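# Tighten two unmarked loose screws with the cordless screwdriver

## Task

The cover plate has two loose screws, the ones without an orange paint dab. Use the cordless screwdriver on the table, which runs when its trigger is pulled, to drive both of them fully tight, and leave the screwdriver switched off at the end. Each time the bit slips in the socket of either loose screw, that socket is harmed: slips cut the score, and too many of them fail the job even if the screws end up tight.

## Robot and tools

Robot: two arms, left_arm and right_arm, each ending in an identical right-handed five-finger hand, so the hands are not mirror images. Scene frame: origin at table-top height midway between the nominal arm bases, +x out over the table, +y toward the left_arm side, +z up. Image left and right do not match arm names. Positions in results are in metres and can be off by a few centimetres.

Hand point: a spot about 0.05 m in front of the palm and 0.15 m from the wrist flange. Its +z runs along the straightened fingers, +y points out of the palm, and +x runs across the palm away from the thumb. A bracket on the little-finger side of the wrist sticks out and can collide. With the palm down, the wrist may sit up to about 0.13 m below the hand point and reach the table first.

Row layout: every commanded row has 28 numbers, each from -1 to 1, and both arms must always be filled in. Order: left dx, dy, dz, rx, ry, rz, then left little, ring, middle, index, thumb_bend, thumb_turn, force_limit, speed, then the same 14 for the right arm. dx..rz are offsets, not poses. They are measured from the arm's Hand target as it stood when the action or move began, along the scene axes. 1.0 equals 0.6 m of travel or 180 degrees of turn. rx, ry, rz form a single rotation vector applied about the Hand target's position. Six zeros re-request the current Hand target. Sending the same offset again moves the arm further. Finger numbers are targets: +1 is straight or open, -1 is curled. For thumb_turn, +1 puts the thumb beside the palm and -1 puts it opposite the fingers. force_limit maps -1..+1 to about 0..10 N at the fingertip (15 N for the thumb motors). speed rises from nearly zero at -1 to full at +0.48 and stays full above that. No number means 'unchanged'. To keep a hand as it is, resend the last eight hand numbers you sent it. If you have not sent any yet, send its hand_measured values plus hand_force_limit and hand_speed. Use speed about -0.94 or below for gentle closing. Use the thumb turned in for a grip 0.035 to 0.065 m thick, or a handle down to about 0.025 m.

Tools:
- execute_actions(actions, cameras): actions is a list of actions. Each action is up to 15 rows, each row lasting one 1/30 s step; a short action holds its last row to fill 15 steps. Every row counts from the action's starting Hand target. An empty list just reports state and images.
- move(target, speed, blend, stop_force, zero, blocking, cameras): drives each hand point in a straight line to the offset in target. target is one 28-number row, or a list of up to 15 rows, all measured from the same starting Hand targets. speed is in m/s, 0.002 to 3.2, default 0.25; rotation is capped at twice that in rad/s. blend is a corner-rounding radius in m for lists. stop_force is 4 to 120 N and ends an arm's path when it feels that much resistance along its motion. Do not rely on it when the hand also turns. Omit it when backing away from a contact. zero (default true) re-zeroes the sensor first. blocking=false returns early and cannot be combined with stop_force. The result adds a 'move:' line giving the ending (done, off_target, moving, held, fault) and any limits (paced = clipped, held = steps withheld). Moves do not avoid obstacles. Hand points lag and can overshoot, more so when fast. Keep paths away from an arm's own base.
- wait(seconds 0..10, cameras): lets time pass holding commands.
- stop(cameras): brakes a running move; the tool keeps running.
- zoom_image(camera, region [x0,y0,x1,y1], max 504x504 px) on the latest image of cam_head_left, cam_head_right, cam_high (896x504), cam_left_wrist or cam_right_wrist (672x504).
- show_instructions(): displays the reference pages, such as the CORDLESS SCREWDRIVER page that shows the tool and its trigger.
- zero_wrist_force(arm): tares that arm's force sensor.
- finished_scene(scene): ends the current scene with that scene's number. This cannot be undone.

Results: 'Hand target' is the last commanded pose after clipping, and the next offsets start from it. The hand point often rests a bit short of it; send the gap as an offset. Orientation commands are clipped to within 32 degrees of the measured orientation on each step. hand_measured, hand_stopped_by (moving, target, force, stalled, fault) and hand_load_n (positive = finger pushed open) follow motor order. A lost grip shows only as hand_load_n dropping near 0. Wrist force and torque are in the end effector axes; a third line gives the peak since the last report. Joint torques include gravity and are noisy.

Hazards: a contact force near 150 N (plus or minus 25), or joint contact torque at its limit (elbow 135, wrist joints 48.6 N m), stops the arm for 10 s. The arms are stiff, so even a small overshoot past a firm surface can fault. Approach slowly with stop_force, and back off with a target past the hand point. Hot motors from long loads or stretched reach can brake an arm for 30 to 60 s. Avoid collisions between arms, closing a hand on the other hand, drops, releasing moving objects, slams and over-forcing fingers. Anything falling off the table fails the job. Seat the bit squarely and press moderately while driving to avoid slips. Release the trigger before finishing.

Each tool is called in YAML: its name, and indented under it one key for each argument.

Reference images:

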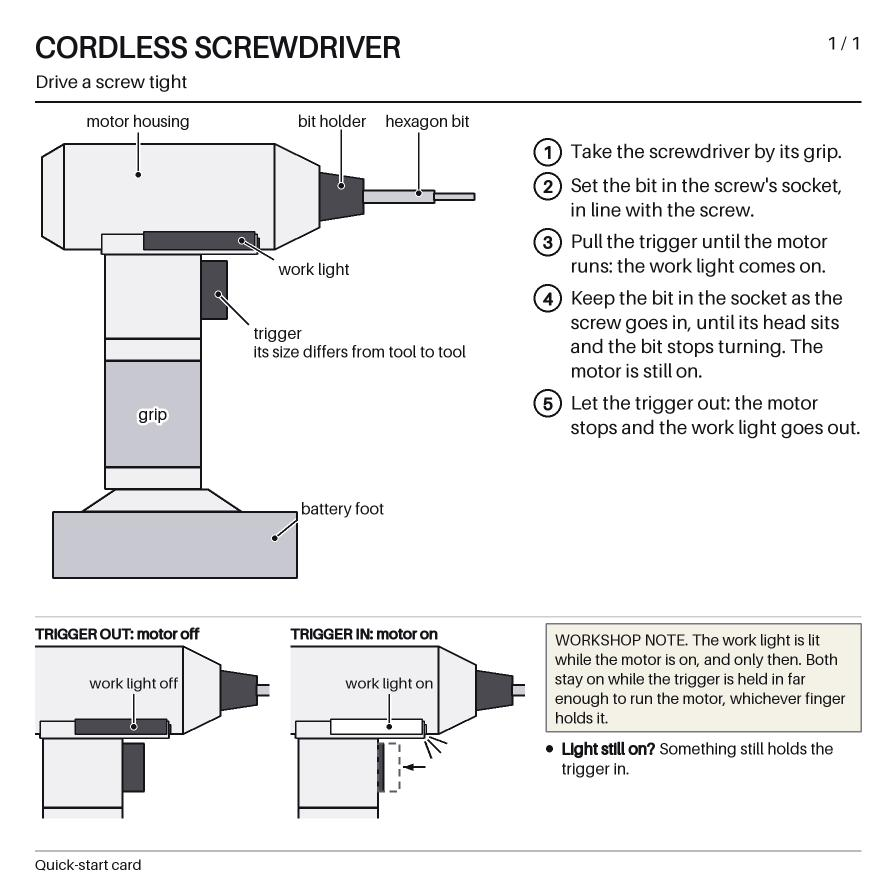

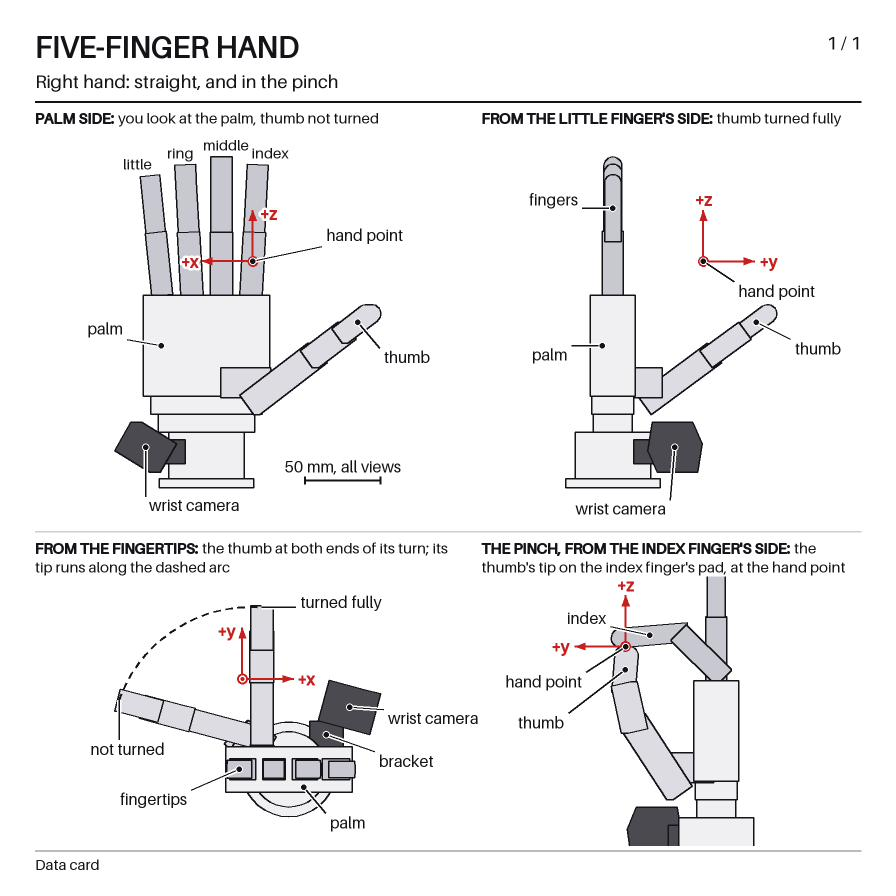

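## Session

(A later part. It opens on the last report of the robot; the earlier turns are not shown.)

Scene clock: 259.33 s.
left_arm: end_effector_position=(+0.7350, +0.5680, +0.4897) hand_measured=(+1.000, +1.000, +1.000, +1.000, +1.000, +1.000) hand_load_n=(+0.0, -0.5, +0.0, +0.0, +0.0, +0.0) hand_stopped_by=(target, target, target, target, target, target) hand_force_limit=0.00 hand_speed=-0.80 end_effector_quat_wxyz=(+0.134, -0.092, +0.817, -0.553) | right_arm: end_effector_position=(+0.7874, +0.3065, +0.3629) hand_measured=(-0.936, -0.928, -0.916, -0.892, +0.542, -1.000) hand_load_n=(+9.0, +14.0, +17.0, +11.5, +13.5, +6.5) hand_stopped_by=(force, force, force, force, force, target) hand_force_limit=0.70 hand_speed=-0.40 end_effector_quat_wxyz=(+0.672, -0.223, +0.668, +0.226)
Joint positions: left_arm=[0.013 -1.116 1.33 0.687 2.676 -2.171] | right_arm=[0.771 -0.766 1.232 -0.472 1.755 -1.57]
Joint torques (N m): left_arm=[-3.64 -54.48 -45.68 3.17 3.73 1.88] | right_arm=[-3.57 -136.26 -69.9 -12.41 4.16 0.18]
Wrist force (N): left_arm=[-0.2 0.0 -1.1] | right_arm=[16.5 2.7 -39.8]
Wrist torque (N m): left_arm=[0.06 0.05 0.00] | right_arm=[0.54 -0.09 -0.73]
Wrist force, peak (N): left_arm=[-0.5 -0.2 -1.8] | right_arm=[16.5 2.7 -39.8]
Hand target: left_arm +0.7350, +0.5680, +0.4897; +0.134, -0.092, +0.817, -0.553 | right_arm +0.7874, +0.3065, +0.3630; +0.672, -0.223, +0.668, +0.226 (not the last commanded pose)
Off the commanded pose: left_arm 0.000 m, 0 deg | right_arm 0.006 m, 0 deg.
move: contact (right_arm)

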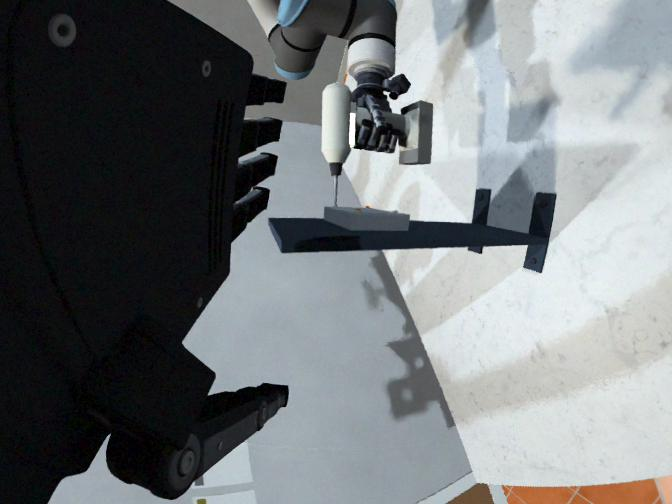

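move:
  target: [0,0,0,0,0,0,1,1,1,1,1,1,0,-0.8,-0.0008,-0.0006,0,0,0,0,-0.97,-0.97,-1,-0.97,-0.98,-1,0.7,-0.4]
  speed: 0.004
  cameras: ["cam_left_wrist"]

zoom_image:
  camera: "cam_left_wrist"
  region: [327, 194, 343, 210]

zoom_image:
  camera: "cam_left_wrist"
  region: [310, 80, 440, 220]

Scene clock: 260.17 s.
left_arm: end_effector_position=(+0.7350, +0.5680, +0.4897) hand_measured=(+1.000, +1.000, +1.000, +1.000, +1.000, +1.000) hand_load_n=(+0.0, +0.0, +0.0, +0.0, +0.0, -0.5) hand_stopped_by=(target, target, target, target, target, target) hand_force_limit=0.00 hand_speed=-0.80 end_effector_quat_wxyz=(+0.134, -0.092, +0.817, -0.553) | right_arm: end_effector_position=(+0.7870, +0.3061, +0.3631) hand_measured=(-0.936, -0.928, -0.916, -0.892, +0.542, -1.000) hand_load_n=(+7.5, +14.0, +17.5, +12.0, +13.0, +7.0) hand_stopped_by=(force, force, force, force, force, target) hand_force_limit=0.70 hand_speed=-0.40 end_effector_quat_wxyz=(+0.673, -0.223, +0.668, +0.226)
Joint positions: left_arm=[0.013 -1.116 1.33 0.687 2.676 -2.171] | right_arm=[0.772 -0.767 1.233 -0.473 1.755 -1.57]
Joint torques (N m): left_arm=[-2.17 -53.16 -46.51 3.14 4.22 1.16] | right_arm=[4.21 -129.19 -46.26 -8.45 4.54 -0.08]
Wrist force (N): left_arm=[-0.3 0.2 -1.6] | right_arm=[10.7 4.2 -10.2]
Wrist torque (N m): left_arm=[0.10 0.09 -0.01] | right_arm=[-0.62 0.33 -0.99]
Wrist force, peak (N): left_arm=[-0.1 0.1 -1.8] | right_arm=[16.8 2.5 -40.2]
Hand target: left_arm +0.7350, +0.5680, +0.4897; +0.134, -0.092, +0.817, -0.553 | right_arm +0.7870, +0.3061, +0.3630; +0.672, -0.223, +0.668, +0.226
Off the commanded pose: left_arm 0.000 m, 0 deg | right_arm 0.000 m, 0 deg.
move: done

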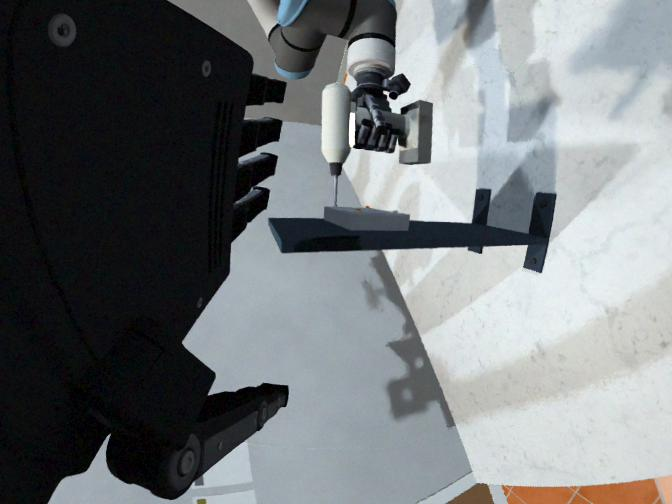

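Scaled by 31.500 (camera's finer frame: 960x720).

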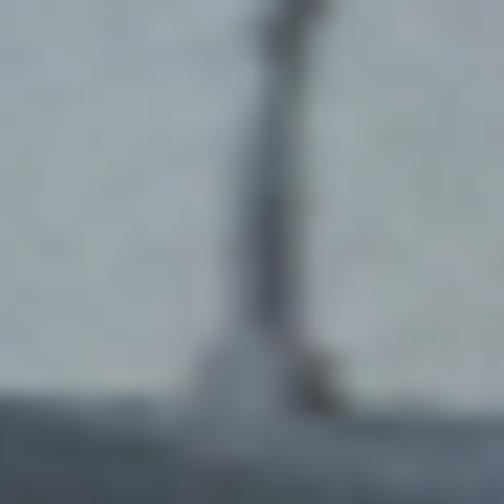

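Scaled by 3.600 (camera's finer frame: 960x720).

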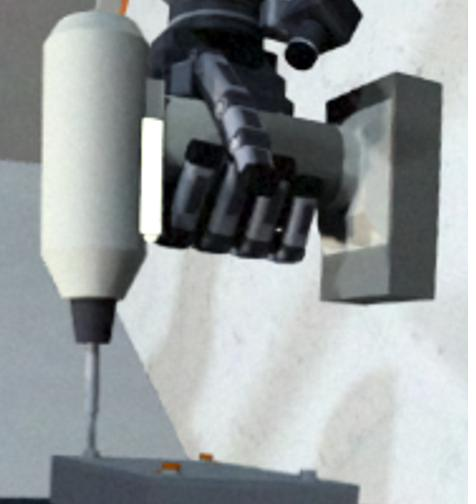

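wait:
  seconds: 0.7
  cameras: ["cam_left_wrist"]

zoom_image:
  camera: "cam_left_wrist"
  region: [327, 190, 343, 206]

move:
  target: [0,0,0,0,0,0,1,1,1,1,1,1,0,-0.8,0,0,0,0,0,0,-0.97,-0.97,-1,-0.3,-0.98,-1,0.7,-0.4]
  cameras: ["cam_left_wrist"]

zoom_image:
  camera: "cam_left_wrist"
  region: [310, 80, 440, 220]

Scene clock: 261.03 s.
left_arm: end_effector_position=(+0.7350, +0.5680, +0.4897) hand_measured=(+1.000, +1.000, +1.000, +1.000, +1.000, +1.000) hand_load_n=(+0.0, +0.0, +0.0, +0.0, +0.5, -0.5) hand_stopped_by=(target, target, target, target, target, target) hand_force_limit=0.00 hand_speed=-0.80 end_effector_quat_wxyz=(+0.134, -0.092, +0.817, -0.553) | right_arm: end_effector_position=(+0.7870, +0.3061, +0.3630) hand_measured=(-0.936, -0.928, -0.916, -0.892, +0.542, -1.000) hand_load_n=(+8.0, +14.0, +17.5, +12.0, +13.0, +7.0) hand_stopped_by=(force, force, force, force, force, target) hand_force_limit=0.70 hand_speed=-0.40 end_effector_quat_wxyz=(+0.672, -0.223, +0.668, +0.226)
Joint positions: left_arm=[0.013 -1.116 1.33 0.687 2.676 -2.171] | right_arm=[0.772 -0.767 1.233 -0.473 1.755 -1.57]
Joint torques (N m): left_arm=[0.96 -55.14 -44.13 2.6 3.73 1] | right_arm=[5.29 -115.99 -45.83 -3.73 3.85 -0.17]
Wrist force (N): left_arm=[0.0 0.1 -1.3] | right_arm=[9.2 3.6 -8.0]
Wrist torque (N m): left_arm=[0.07 0.03 0.01] | right_arm=[-0.72 0.31 -1.04]
Wrist force, peak (N): left_arm=[0.3 -0.3 -1.8] | right_arm=[10.8 4.0 -10.1]
Hand target: left_arm +0.7350, +0.5680, +0.4897; +0.134, -0.092, +0.817, -0.553 | right_arm +0.7870, +0.3061, +0.3630; +0.672, -0.223, +0.668, +0.226
Off the commanded pose: left_arm 0.000 m, 0 deg | right_arm 0.000 m, 0 deg.
wait: 0.70 s; at rest from the start

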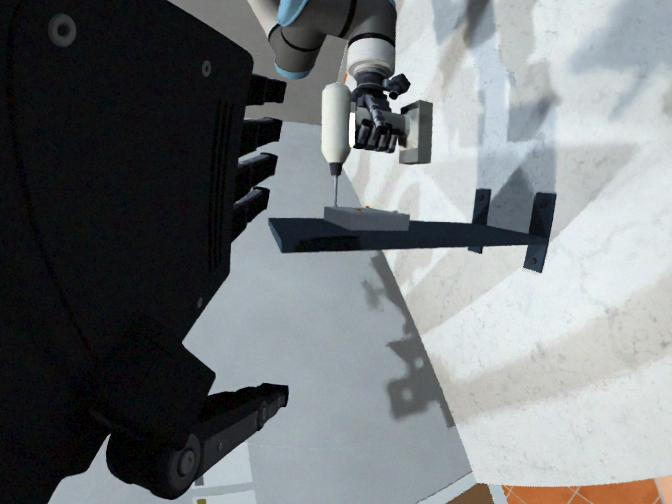

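Scaled by 31.500 (camera's finer frame: 960x720).

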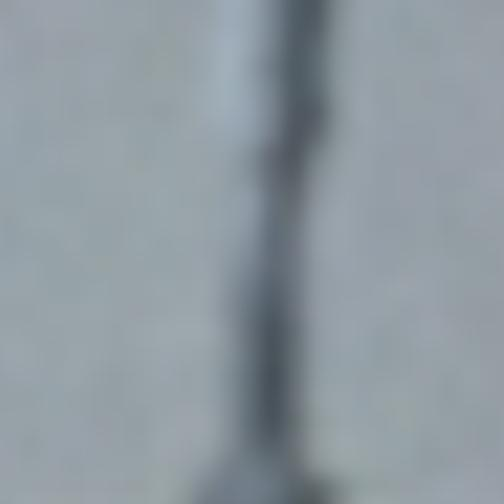

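Scene clock: 261.67 s.
left_arm: end_effector_position=(+0.7350, +0.5680, +0.4897) hand_measured=(+1.000, +1.000, +1.000, +1.000, +1.000, +1.000) hand_load_n=(+0.0, +0.5, -0.5, +0.0, +0.0, +0.0) hand_stopped_by=(target, target, target, target, target, target) hand_force_limit=0.00 hand_speed=-0.80 end_effector_quat_wxyz=(+0.134, -0.092, +0.817, -0.553) | right_arm: end_effector_position=(+0.7870, +0.3061, +0.3630) hand_measured=(-0.936, -0.928, -0.916, -0.300, +0.542, -1.000) hand_load_n=(+8.5, +14.5, +19.0, +0.0, +12.0, +8.0) hand_stopped_by=(force, force, force, target, force, target) hand_force_limit=0.70 hand_speed=-0.40 end_effector_quat_wxyz=(+0.672, -0.223, +0.668, +0.226)
Joint positions: left_arm=[0.013 -1.116 1.33 0.687 2.676 -2.171] | right_arm=[0.772 -0.767 1.233 -0.473 1.755 -1.57]
Joint torques (N m): left_arm=[3.66 -56.15 -44.63 1.84 3.75 0.72] | right_arm=[5.54 -112.22 -45.88 -3.61 1.38 -0.16]
Wrist force (N): left_arm=[-0.3 0.2 -1.5] | right_arm=[6.3 -2.2 -3.2]
Wrist torque (N m): left_arm=[0.11 0.09 0.00] | right_arm=[-0.46 -0.01 -0.09]
Wrist force, peak (N): left_arm=[-0.1 0.0 -1.8] | right_arm=[7.2 0.0 -14.4]
Hand target: left_arm +0.7350, +0.5680, +0.4897; +0.134, -0.092, +0.817, -0.553 | right_arm +0.7870, +0.3061, +0.3630; +0.672, -0.223, +0.668, +0.226
Off the commanded pose: left_arm 0.000 m, 0 deg | right_arm 0.000 m, 0 deg.
move: done

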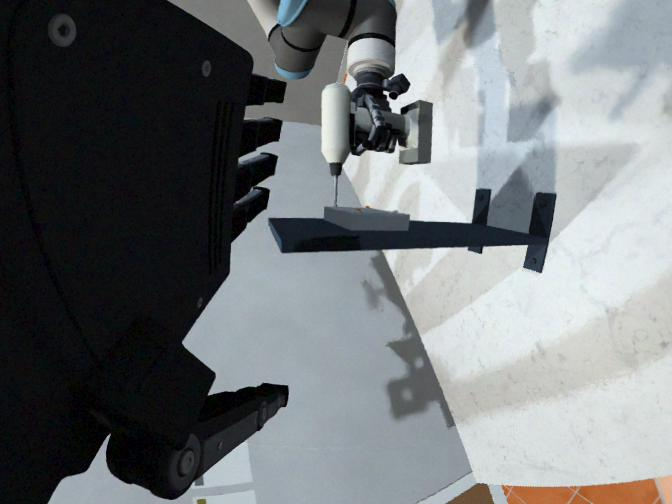

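Scaled by 3.600 (camera's finer frame: 960x720).

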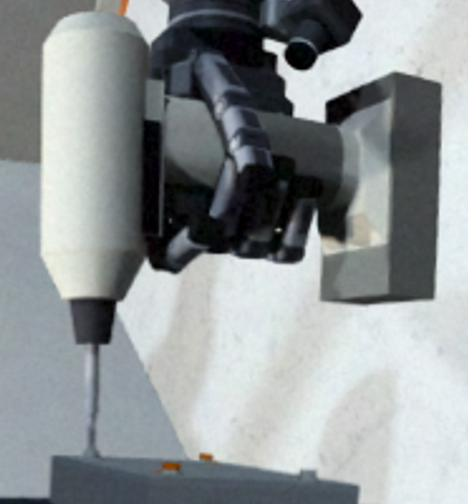

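move:
  target: [0,0,0,0,0,0,1,1,1,1,1,1,0,-0.8,-0.0407,-0.029,0,0,0,0,-0.97,-0.97,-1,-0.3,-0.98,-1,0.7,-0.4]
  speed: 0.02
  stop_force: 15

zoom_image:
  camera: "cam_left_wrist"
  region: [315, 180, 415, 240]

Scene clock: 264.33 s.
left_arm: end_effector_position=(+0.7350, +0.5680, +0.4897) hand_measured=(+1.000, +1.000, +1.000, +1.000, +1.000, +1.000) hand_load_n=(+0.0, +0.0, +0.0, +0.0, +0.0, +0.0) hand_stopped_by=(target, target, target, target, target, target) hand_force_limit=0.00 hand_speed=-0.80 end_effector_quat_wxyz=(+0.134, -0.092, +0.817, -0.553) | right_arm: end_effector_position=(+0.7625, +0.2887, +0.3630) hand_measured=(-0.936, -0.928, -0.916, -0.300, +0.542, -1.000) hand_load_n=(+8.0, +15.0, +19.5, +0.0, +11.5, +9.0) hand_stopped_by=(force, force, force, target, force, target) hand_force_limit=0.70 hand_speed=-0.40 end_effector_quat_wxyz=(+0.672, -0.223, +0.668, +0.226)
Joint positions: left_arm=[0.013 -1.116 1.33 0.687 2.676 -2.171] | right_arm=[0.778 -0.81 1.312 -0.509 1.762 -1.57]
Joint torques (N m): left_arm=[5.48 -54.03 -43.66 0.71 3.06 0.23] | right_arm=[-11.5 -102.46 -48.48 -2.12 -0.22 -0.76]
Wrist force (N): left_arm=[0.1 0.0 -1.3] | right_arm=[6.2 -2.9 -2.4]
Wrist torque (N m): left_arm=[0.08 0.03 0.02] | right_arm=[-0.45 0.06 -0.08]
Wrist force, peak (N): left_arm=[-0.1 -0.1 -1.9] | right_arm=[6.5 -2.7 -2.8]
Hand target: left_arm +0.7350, +0.5680, +0.4897; +0.134, -0.092, +0.817, -0.553 | right_arm +0.7625, +0.2887, +0.3630; +0.672, -0.223, +0.668, +0.226
Off the commanded pose: left_arm 0.000 m, 0 deg | right_arm 0.000 m, 0 deg.
move: done

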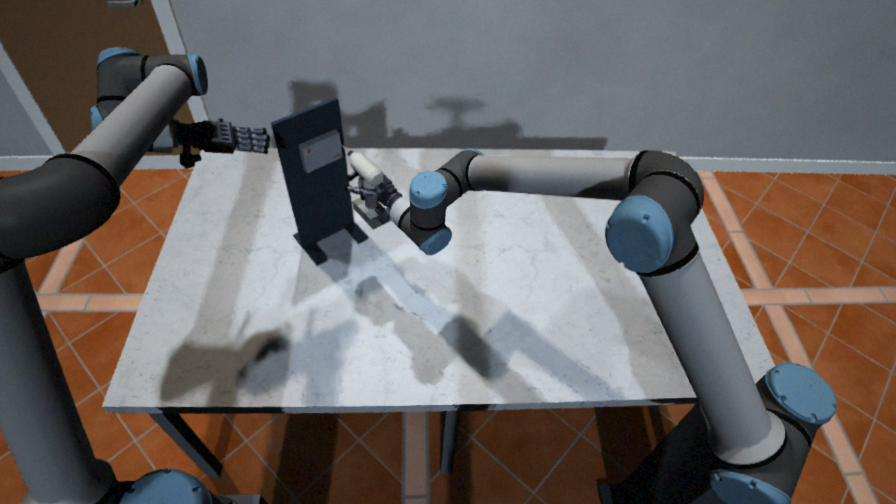

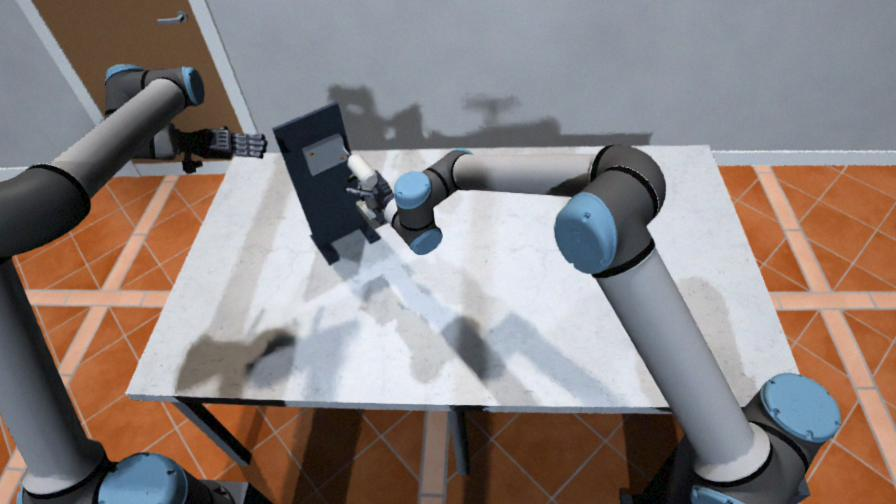

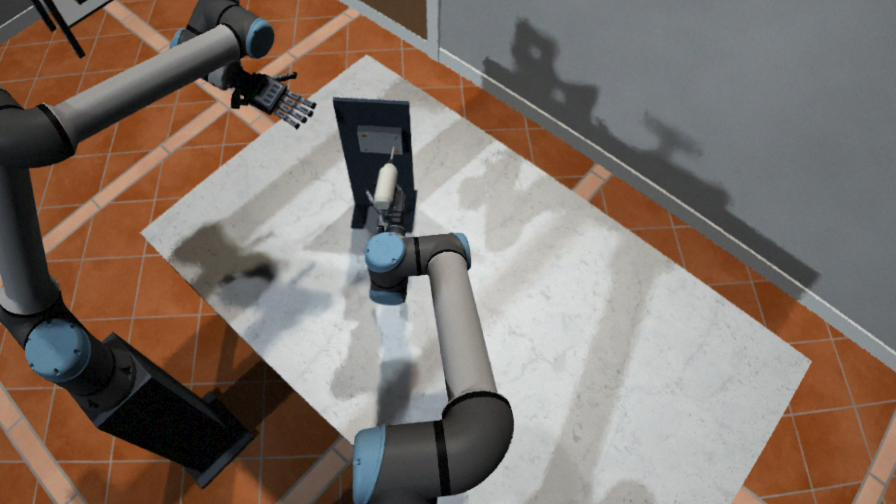

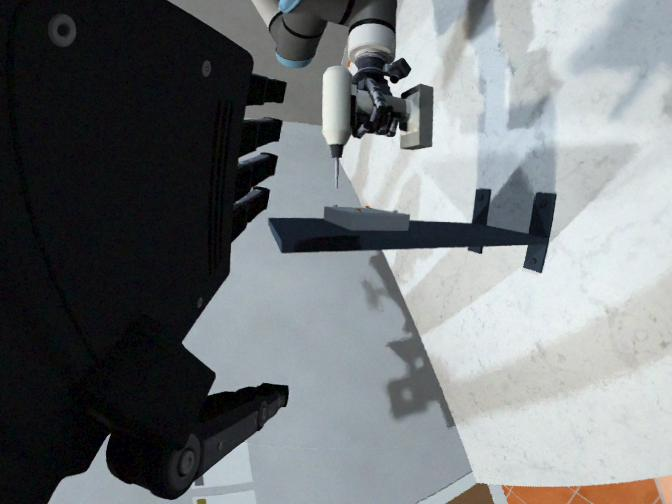

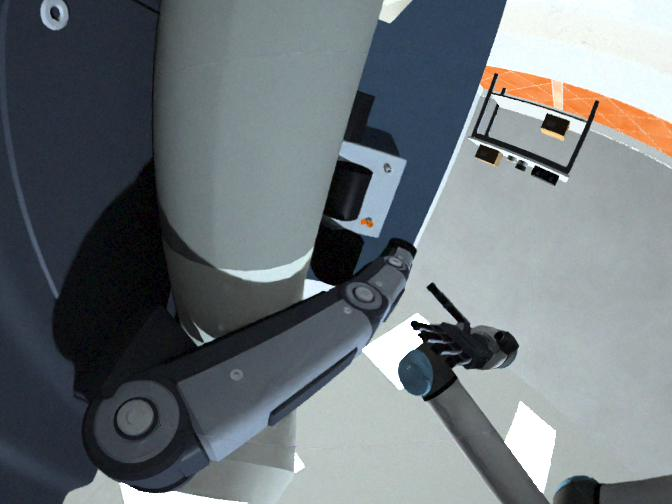

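Scaled by 5.040 (camera's finer frame: 960x720).

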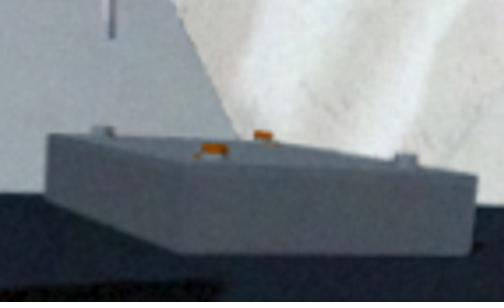

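move:
  target:
    - [0,0,0,0,0,0,1,1,1,1,1,1,0,-0.8,-0.05,-0.05,-0.02,0,0,0,-0.97,-0.97,-1,-0.3,-0.98,-1,0.7,-0.4]
    - [0,0,0,0,0,0,1,1,1,1,1,1,0,-0.8,-0.065,-0.085,-0.355,0,0,0,-0.97,-0.97,-1,-0.3,-0.98,-1,0.7,-0.4]
  speed: 0.18
  cameras: []

move:
  target: [0,0,0,0,0,0,1,1,1,1,1,1,0,-0.8,0,0,-0.06,0,0,0,-0.97,-0.97,-1,-0.3,-0.98,-1,0.7,-0.4]
  speed: 0.02
  stop_force: 5

zoom_image:
  camera: "cam_head_left"
  region: [350, 200, 450, 300]

zoom_image:
  camera: "cam_left_wrist"
  region: [380, 60, 520, 200]

Scene clock: 266.47 s.
left_arm: end_effector_position=(+0.7350, +0.5680, +0.4897) hand_measured=(+1.000, +1.000, +1.000, +1.000, +1.000, +1.000) hand_load_n=(+0.0, -0.5, +0.0, +0.0, +0.0, +0.0) hand_stopped_by=(target, target, target, target, target, target) hand_force_limit=0.00 hand_speed=-0.80 end_effector_quat_wxyz=(+0.134, -0.092, +0.817, -0.553) | right_arm: end_effector_position=(+0.7236, +0.2377, +0.1500) hand_measured=(-0.936, -0.928, -0.916, -0.300, +0.542, -1.000) hand_load_n=(+8.0, +15.0, +19.5, +0.0, +11.5, +9.0) hand_stopped_by=(force, force, force, target, force, target) hand_force_limit=0.70 hand_speed=-0.40 end_effector_quat_wxyz=(+0.672, -0.223, +0.668, +0.226)
Joint positions: left_arm=[0.013 -1.116 1.33 0.687 2.676 -2.171] | right_arm=[0.772 -0.674 1.518 -0.851 1.756 -1.57]
Joint torques (N m): left_arm=[6.88 -56.64 -41.53 -0.29 3.28 -0.62] | right_arm=[-1.26 -103.5 -38.76 -3.78 0.82 0.85]
Wrist force (N): left_arm=[-0.3 -0.2 -1.4] | right_arm=[6.0 -2.8 -1.9]
Wrist torque (N m): left_arm=[0.04 0.09 -0.01] | right_arm=[-0.48 0.06 -0.09]
Wrist force, peak (N): left_arm=[-0.4 -0.2 -1.7] | right_arm=[9.2 -3.1 -2.9]
Hand target: left_arm +0.7350, +0.5680, +0.4897; +0.134, -0.092, +0.817, -0.553 | right_arm +0.7235, +0.2377, +0.1500; +0.672, -0.223, +0.668, +0.226
Off the commanded pose: left_arm 0.000 m, 0 deg | right_arm 0.000 m, 0 deg.
move: done

Scene clock: 268.17 s.
left_arm: end_effector_position=(+0.7350, +0.5680, +0.4897) hand_measured=(+1.000, +1.000, +1.000, +1.000, +1.000, +1.000) hand_load_n=(+0.0, +0.0, +0.0, +0.0, +0.0, -0.5) hand_stopped_by=(target, target, target, target, target, target) hand_force_limit=0.00 hand_speed=-0.80 end_effector_quat_wxyz=(+0.134, -0.092, +0.817, -0.553) | right_arm: end_effector_position=(+0.7235, +0.2377, +0.1340) hand_measured=(-0.936, -0.928, -0.916, -0.300, +0.542, -1.000) hand_load_n=(+8.5, +15.0, +20.0, +0.0, +11.0, +9.0) hand_stopped_by=(force, force, force, target, force, target) hand_force_limit=0.70 hand_speed=-0.40 end_effector_quat_wxyz=(+0.672, -0.223, +0.668, +0.226)
Joint positions: left_arm=[0.013 -1.116 1.33 0.687 2.676 -2.171] | right_arm=[0.773 -0.655 1.516 -0.868 1.756 -1.57]
Joint torques (N m): left_arm=[4.04 -54.48 -39.13 -0.38 3.68 -1.53] | right_arm=[9.55 -121.07 -29.04 -4.17 1.24 -0.38]
Wrist force (N): left_arm=[0.0 0.0 -1.6] | right_arm=[5.8 -2.9 -1.9]
Wrist torque (N m): left_arm=[0.08 0.04 0.01] | right_arm=[-0.51 0.10 -0.11]
Wrist force, peak (N): left_arm=[-0.1 -0.1 -1.7] | right_arm=[-7.4 -2.9 -3.4]
Hand target: left_arm +0.7350, +0.5680, +0.4897; +0.134, -0.092, +0.817, -0.553 | right_arm +0.7235, +0.2377, +0.1341; +0.672, -0.223, +0.668, +0.226 (not the last commanded pose)
Off the commanded pose: left_arm 0.000 m, 0 deg | right_arm 0.020 m, 0 deg.
move: contact (right_arm)

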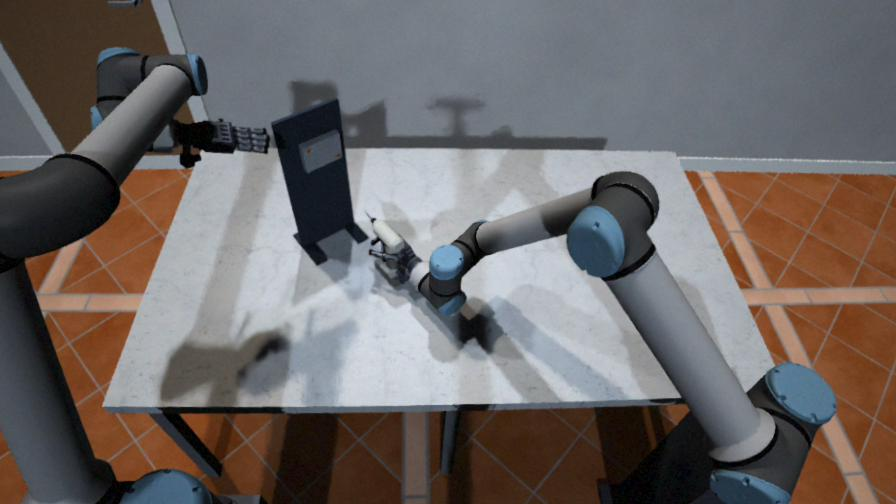

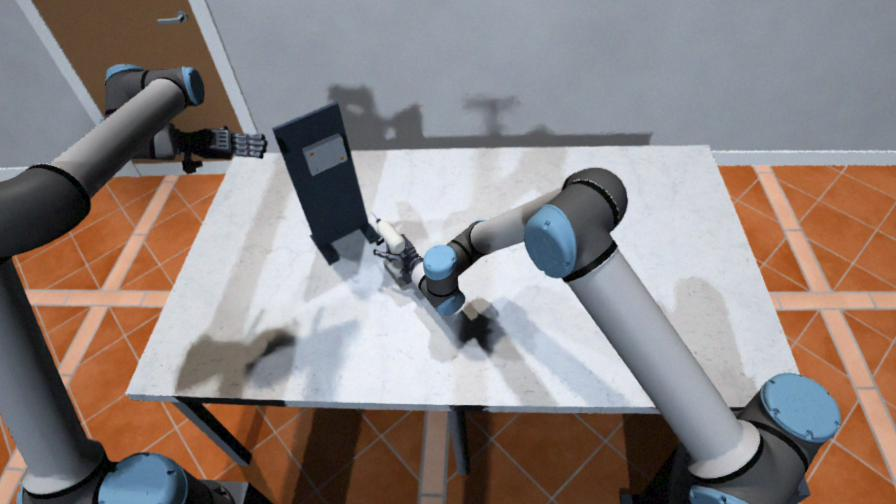

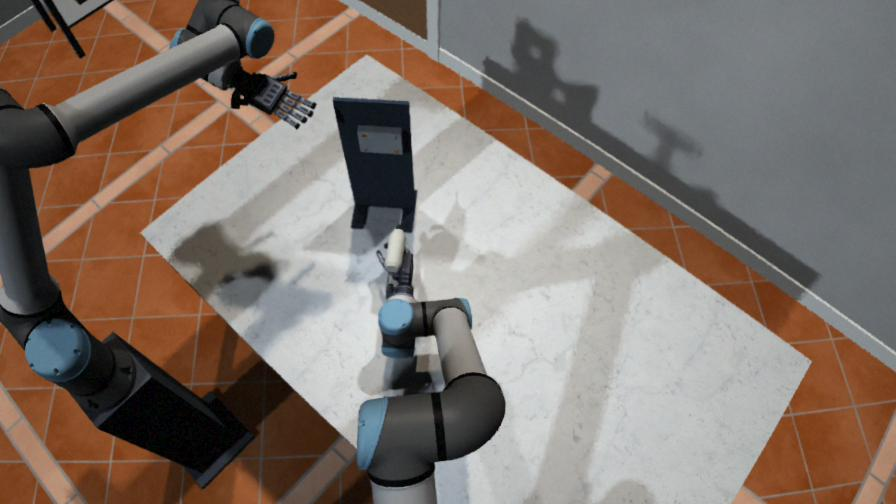

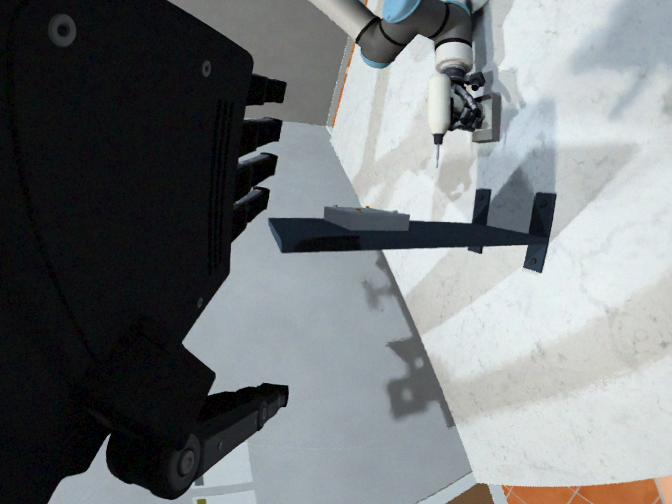

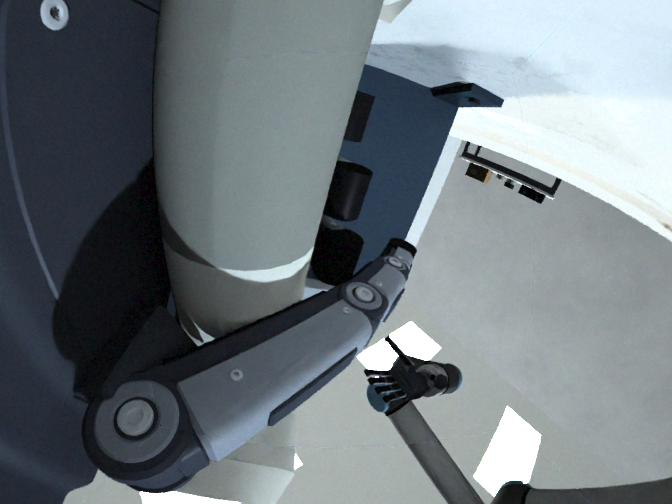

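Scaled by 5.040.

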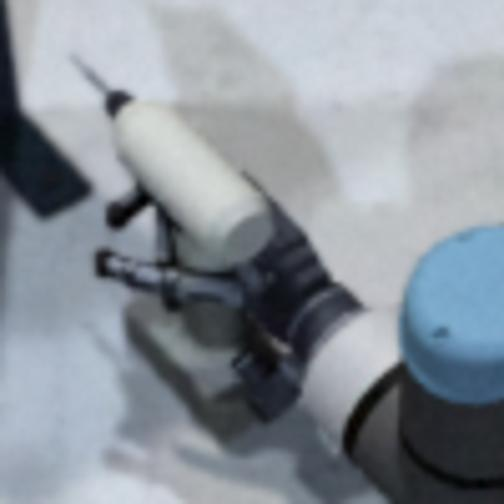

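Scaled by 3.600 (camera's finer frame: 960x720).

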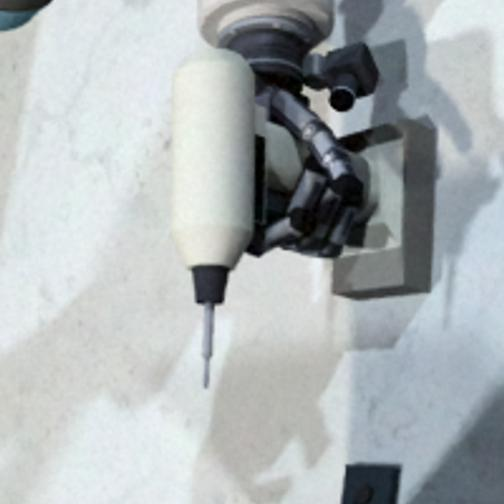

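move:
  target: [0,0,0,0,0,0,1,1,1,1,1,1,0,-0.8,0,0,-0.02,0,0,0,-0.97,-0.97,-1,-0.3,-0.98,-1,0.7,-0.4]
  speed: 0.01
  stop_force: 8
  cameras: []

move:
  target: [0,0,0,0,0,0,1,1,1,1,1,1,0,-0.8,0,0,0,0,0,0,-0.84,-0.82,-0.8,-0.2,0.8,-1,0.7,-0.85]
  cameras: ["cam_head_left"]

move:
  target: [0,0,0,0,0,0,1,1,1,1,1,1,0,-0.8,0,0,-0.02,0,0,0,-0.7,-0.65,-0.6,-0.1,1,-1,0.7,-0.8]
  speed: 0.02
  cameras: ["cam_head_left","cam_left_wrist"]

zoom_image:
  camera: "cam_left_wrist"
  region: [380, 60, 520, 200]

zoom_image:
  camera: "cam_head_left"
  region: [350, 200, 450, 300]

Scene clock: 269.33 s.
left_arm: end_effector_position=(+0.7350, +0.5680, +0.4897) hand_measured=(+1.000, +1.000, +1.000, +1.000, +1.000, +1.000) hand_load_n=(+0.0, +0.0, +0.0, +0.0, +0.0, +0.0) hand_stopped_by=(target, target, target, target, target, target) hand_force_limit=0.00 hand_speed=-0.80 end_effector_quat_wxyz=(+0.134, -0.092, +0.817, -0.553) | right_arm: end_effector_position=(+0.7235, +0.2377, +0.1337) hand_measured=(-0.936, -0.928, -0.916, -0.300, +0.542, -1.000) hand_load_n=(+9.0, +15.0, +19.5, +0.0, +11.0, +9.0) hand_stopped_by=(force, force, force, target, force, target) hand_force_limit=0.70 hand_speed=-0.40 end_effector_quat_wxyz=(+0.672, -0.223, +0.668, +0.226)
Joint positions: left_arm=[0.013 -1.116 1.33 0.687 2.676 -2.171] | right_arm=[0.773 -0.654 1.516 -0.869 1.756 -1.57]
Joint torques (N m): left_arm=[6.4 -56.65 -39.39 -0.68 4.09 -1.83] | right_arm=[8.95 -109.95 -24.01 0 1.34 -0.34]
Wrist force (N): left_arm=[-0.2 -0.4 -1.0] | right_arm=[0.3 -2.4 -0.9]
Wrist torque (N m): left_arm=[-0.01 0.05 -0.02] | right_arm=[-0.52 -0.08 -0.36]
Wrist force, peak (N): left_arm=[-0.3 0.2 -1.8] | right_arm=[-9.7 -2.7 -4.9]
Hand target: left_arm +0.7350, +0.5680, +0.4897; +0.134, -0.092, +0.817, -0.553 | right_arm +0.7235, +0.2377, +0.1337; +0.672, -0.223, +0.668, +0.226 (not the last commanded pose)
Off the commanded pose: left_arm 0.000 m, 0 deg | right_arm 0.012 m, 0 deg.
move: contact (right_arm)

Scene clock: 270.80 s.
left_arm: end_effector_position=(+0.7350, +0.5680, +0.4897) hand_measured=(+1.000, +1.000, +1.000, +1.000, +1.000, +1.000) hand_load_n=(-0.5, +0.0, +0.0, +0.0, +0.0, +0.0) hand_stopped_by=(target, target, target, target, target, target) hand_force_limit=0.00 hand_speed=-0.80 end_effector_quat_wxyz=(+0.134, -0.092, +0.817, -0.553) | right_arm: end_effector_position=(+0.7235, +0.2377, +0.1337) hand_measured=(-0.840, -0.820, -0.800, -0.200, +0.800, -1.000) hand_load_n=(+0.0, +0.0, +0.0, +0.0, +0.0, +0.0) hand_stopped_by=(target, target, target, target, target, target) hand_force_limit=0.70 hand_speed=-0.85 end_effector_quat_wxyz=(+0.672, -0.223, +0.668, +0.226)
Joint positions: left_arm=[0.013 -1.116 1.33 0.687 2.676 -2.171] | right_arm=[0.773 -0.654 1.516 -0.869 1.756 -1.57]
Joint torques (N m): left_arm=[5.45 -57.43 -38.3 -0.13 3.64 -2.07] | right_arm=[8.87 -111.08 -37.36 -6.12 1.33 -0.09]
Wrist force (N): left_arm=[-0.3 0.1 -1.2] | right_arm=[4.0 -2.9 -2.3]
Wrist torque (N m): left_arm=[0.08 0.07 -0.01] | right_arm=[-0.47 0.29 -0.20]
Wrist force, peak (N): left_arm=[-0.3 -0.5 -1.8] | right_arm=[4.1 -3.0 -2.3]
Hand target: left_arm +0.7350, +0.5680, +0.4897; +0.134, -0.092, +0.817, -0.553 | right_arm +0.7235, +0.2377, +0.1337; +0.672, -0.223, +0.668, +0.226
Off the commanded pose: left_arm 0.000 m, 0 deg | right_arm 0.000 m, 0 deg.
move: done

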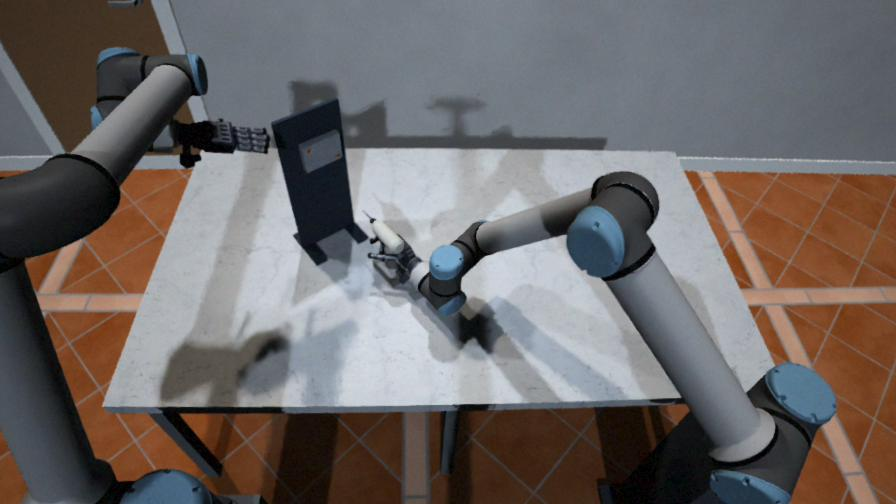

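Scene clock: 271.77 s.
left_arm: end_effector_position=(+0.7350, +0.5680, +0.4897) hand_measured=(+1.000, +1.000, +1.000, +1.000, +1.000, +1.000) hand_load_n=(+0.0, +0.0, +0.0, +0.0, +0.0, +0.0) hand_stopped_by=(target, target, target, target, target, target) hand_force_limit=0.00 hand_speed=-0.80 end_effector_quat_wxyz=(+0.134, -0.092, +0.817, -0.553) | right_arm: end_effector_position=(+0.7235, +0.2377, +0.1216) hand_measured=(-0.700, -0.650, -0.600, -0.100, +1.000, -1.000) hand_load_n=(+0.0, +0.0, +0.0, +0.0, +0.0, +0.0) hand_stopped_by=(target, target, target, target, target, target) hand_force_limit=0.70 hand_speed=-0.80 end_effector_quat_wxyz=(+0.673, -0.223, +0.668, +0.226)
Joint positions: left_arm=[0.013 -1.116 1.33 0.687 2.676 -2.171] | right_arm=[0.773 -0.639 1.513 -0.881 1.756 -1.57]
Joint torques (N m): left_arm=[7.44 -55.73 -37.33 -0.43 3.49 -1.54] | right_arm=[8.66 -112.24 -31.93 -0.03 1.26 -0.05]
Wrist force (N): left_arm=[-0.2 -0.2 -1.7] | right_arm=[-1.4 -2.6 -2.1]
Wrist torque (N m): left_arm=[0.06 0.07 -0.01] | right_arm=[-0.43 0.38 -0.31]
Wrist force, peak (N): left_arm=[-0.1 -0.3 -1.8] | right_arm=[4.4 -2.3 -2.0]
Hand target: left_arm +0.7350, +0.5680, +0.4897; +0.134, -0.092, +0.817, -0.553 | right_arm +0.7235, +0.2377, +0.1217; +0.672, -0.223, +0.668, +0.226
Off the commanded pose: left_arm 0.000 m, 0 deg | right_arm 0.000 m, 0 deg.
move: done

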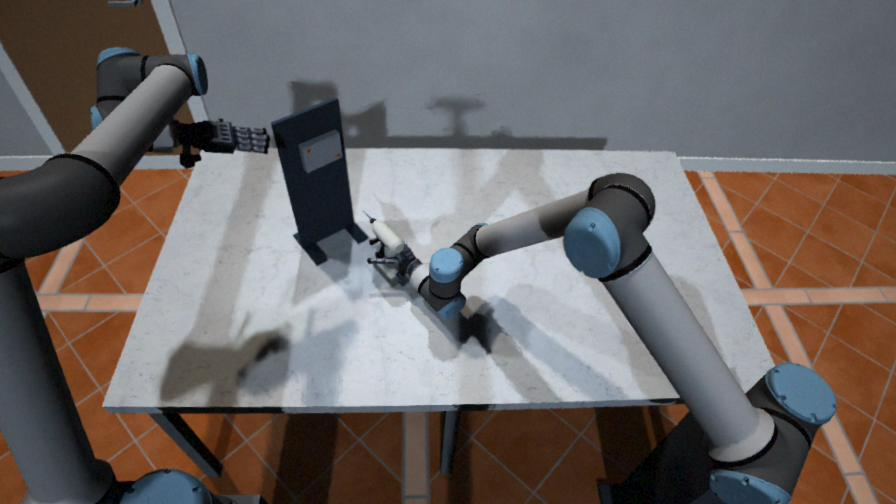

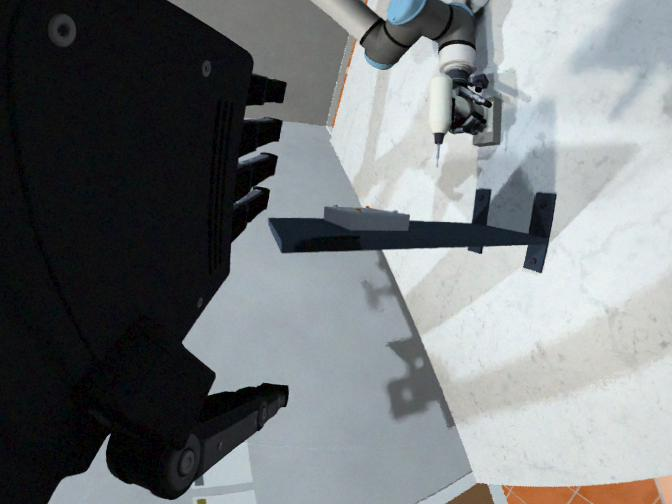

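Scaled by 3.600 (camera's finer frame: 960x720).

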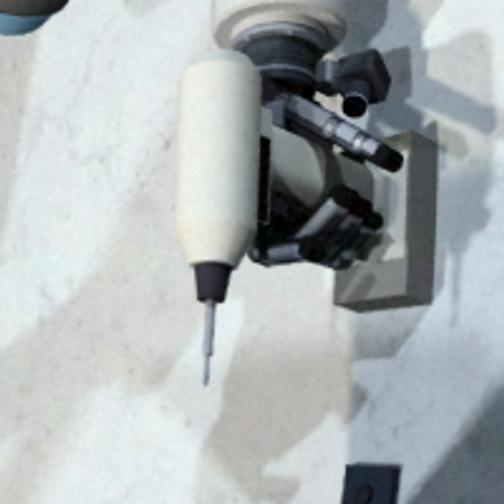

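Scaled by 5.040.

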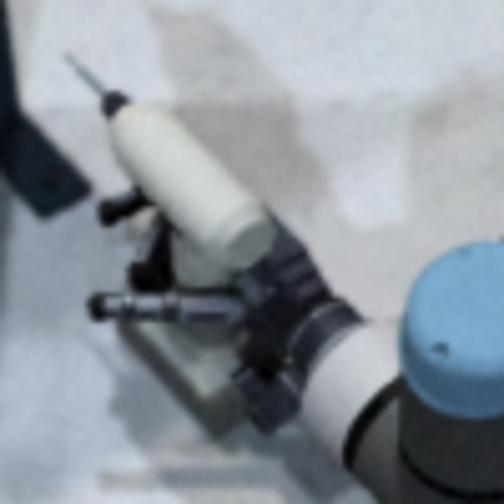

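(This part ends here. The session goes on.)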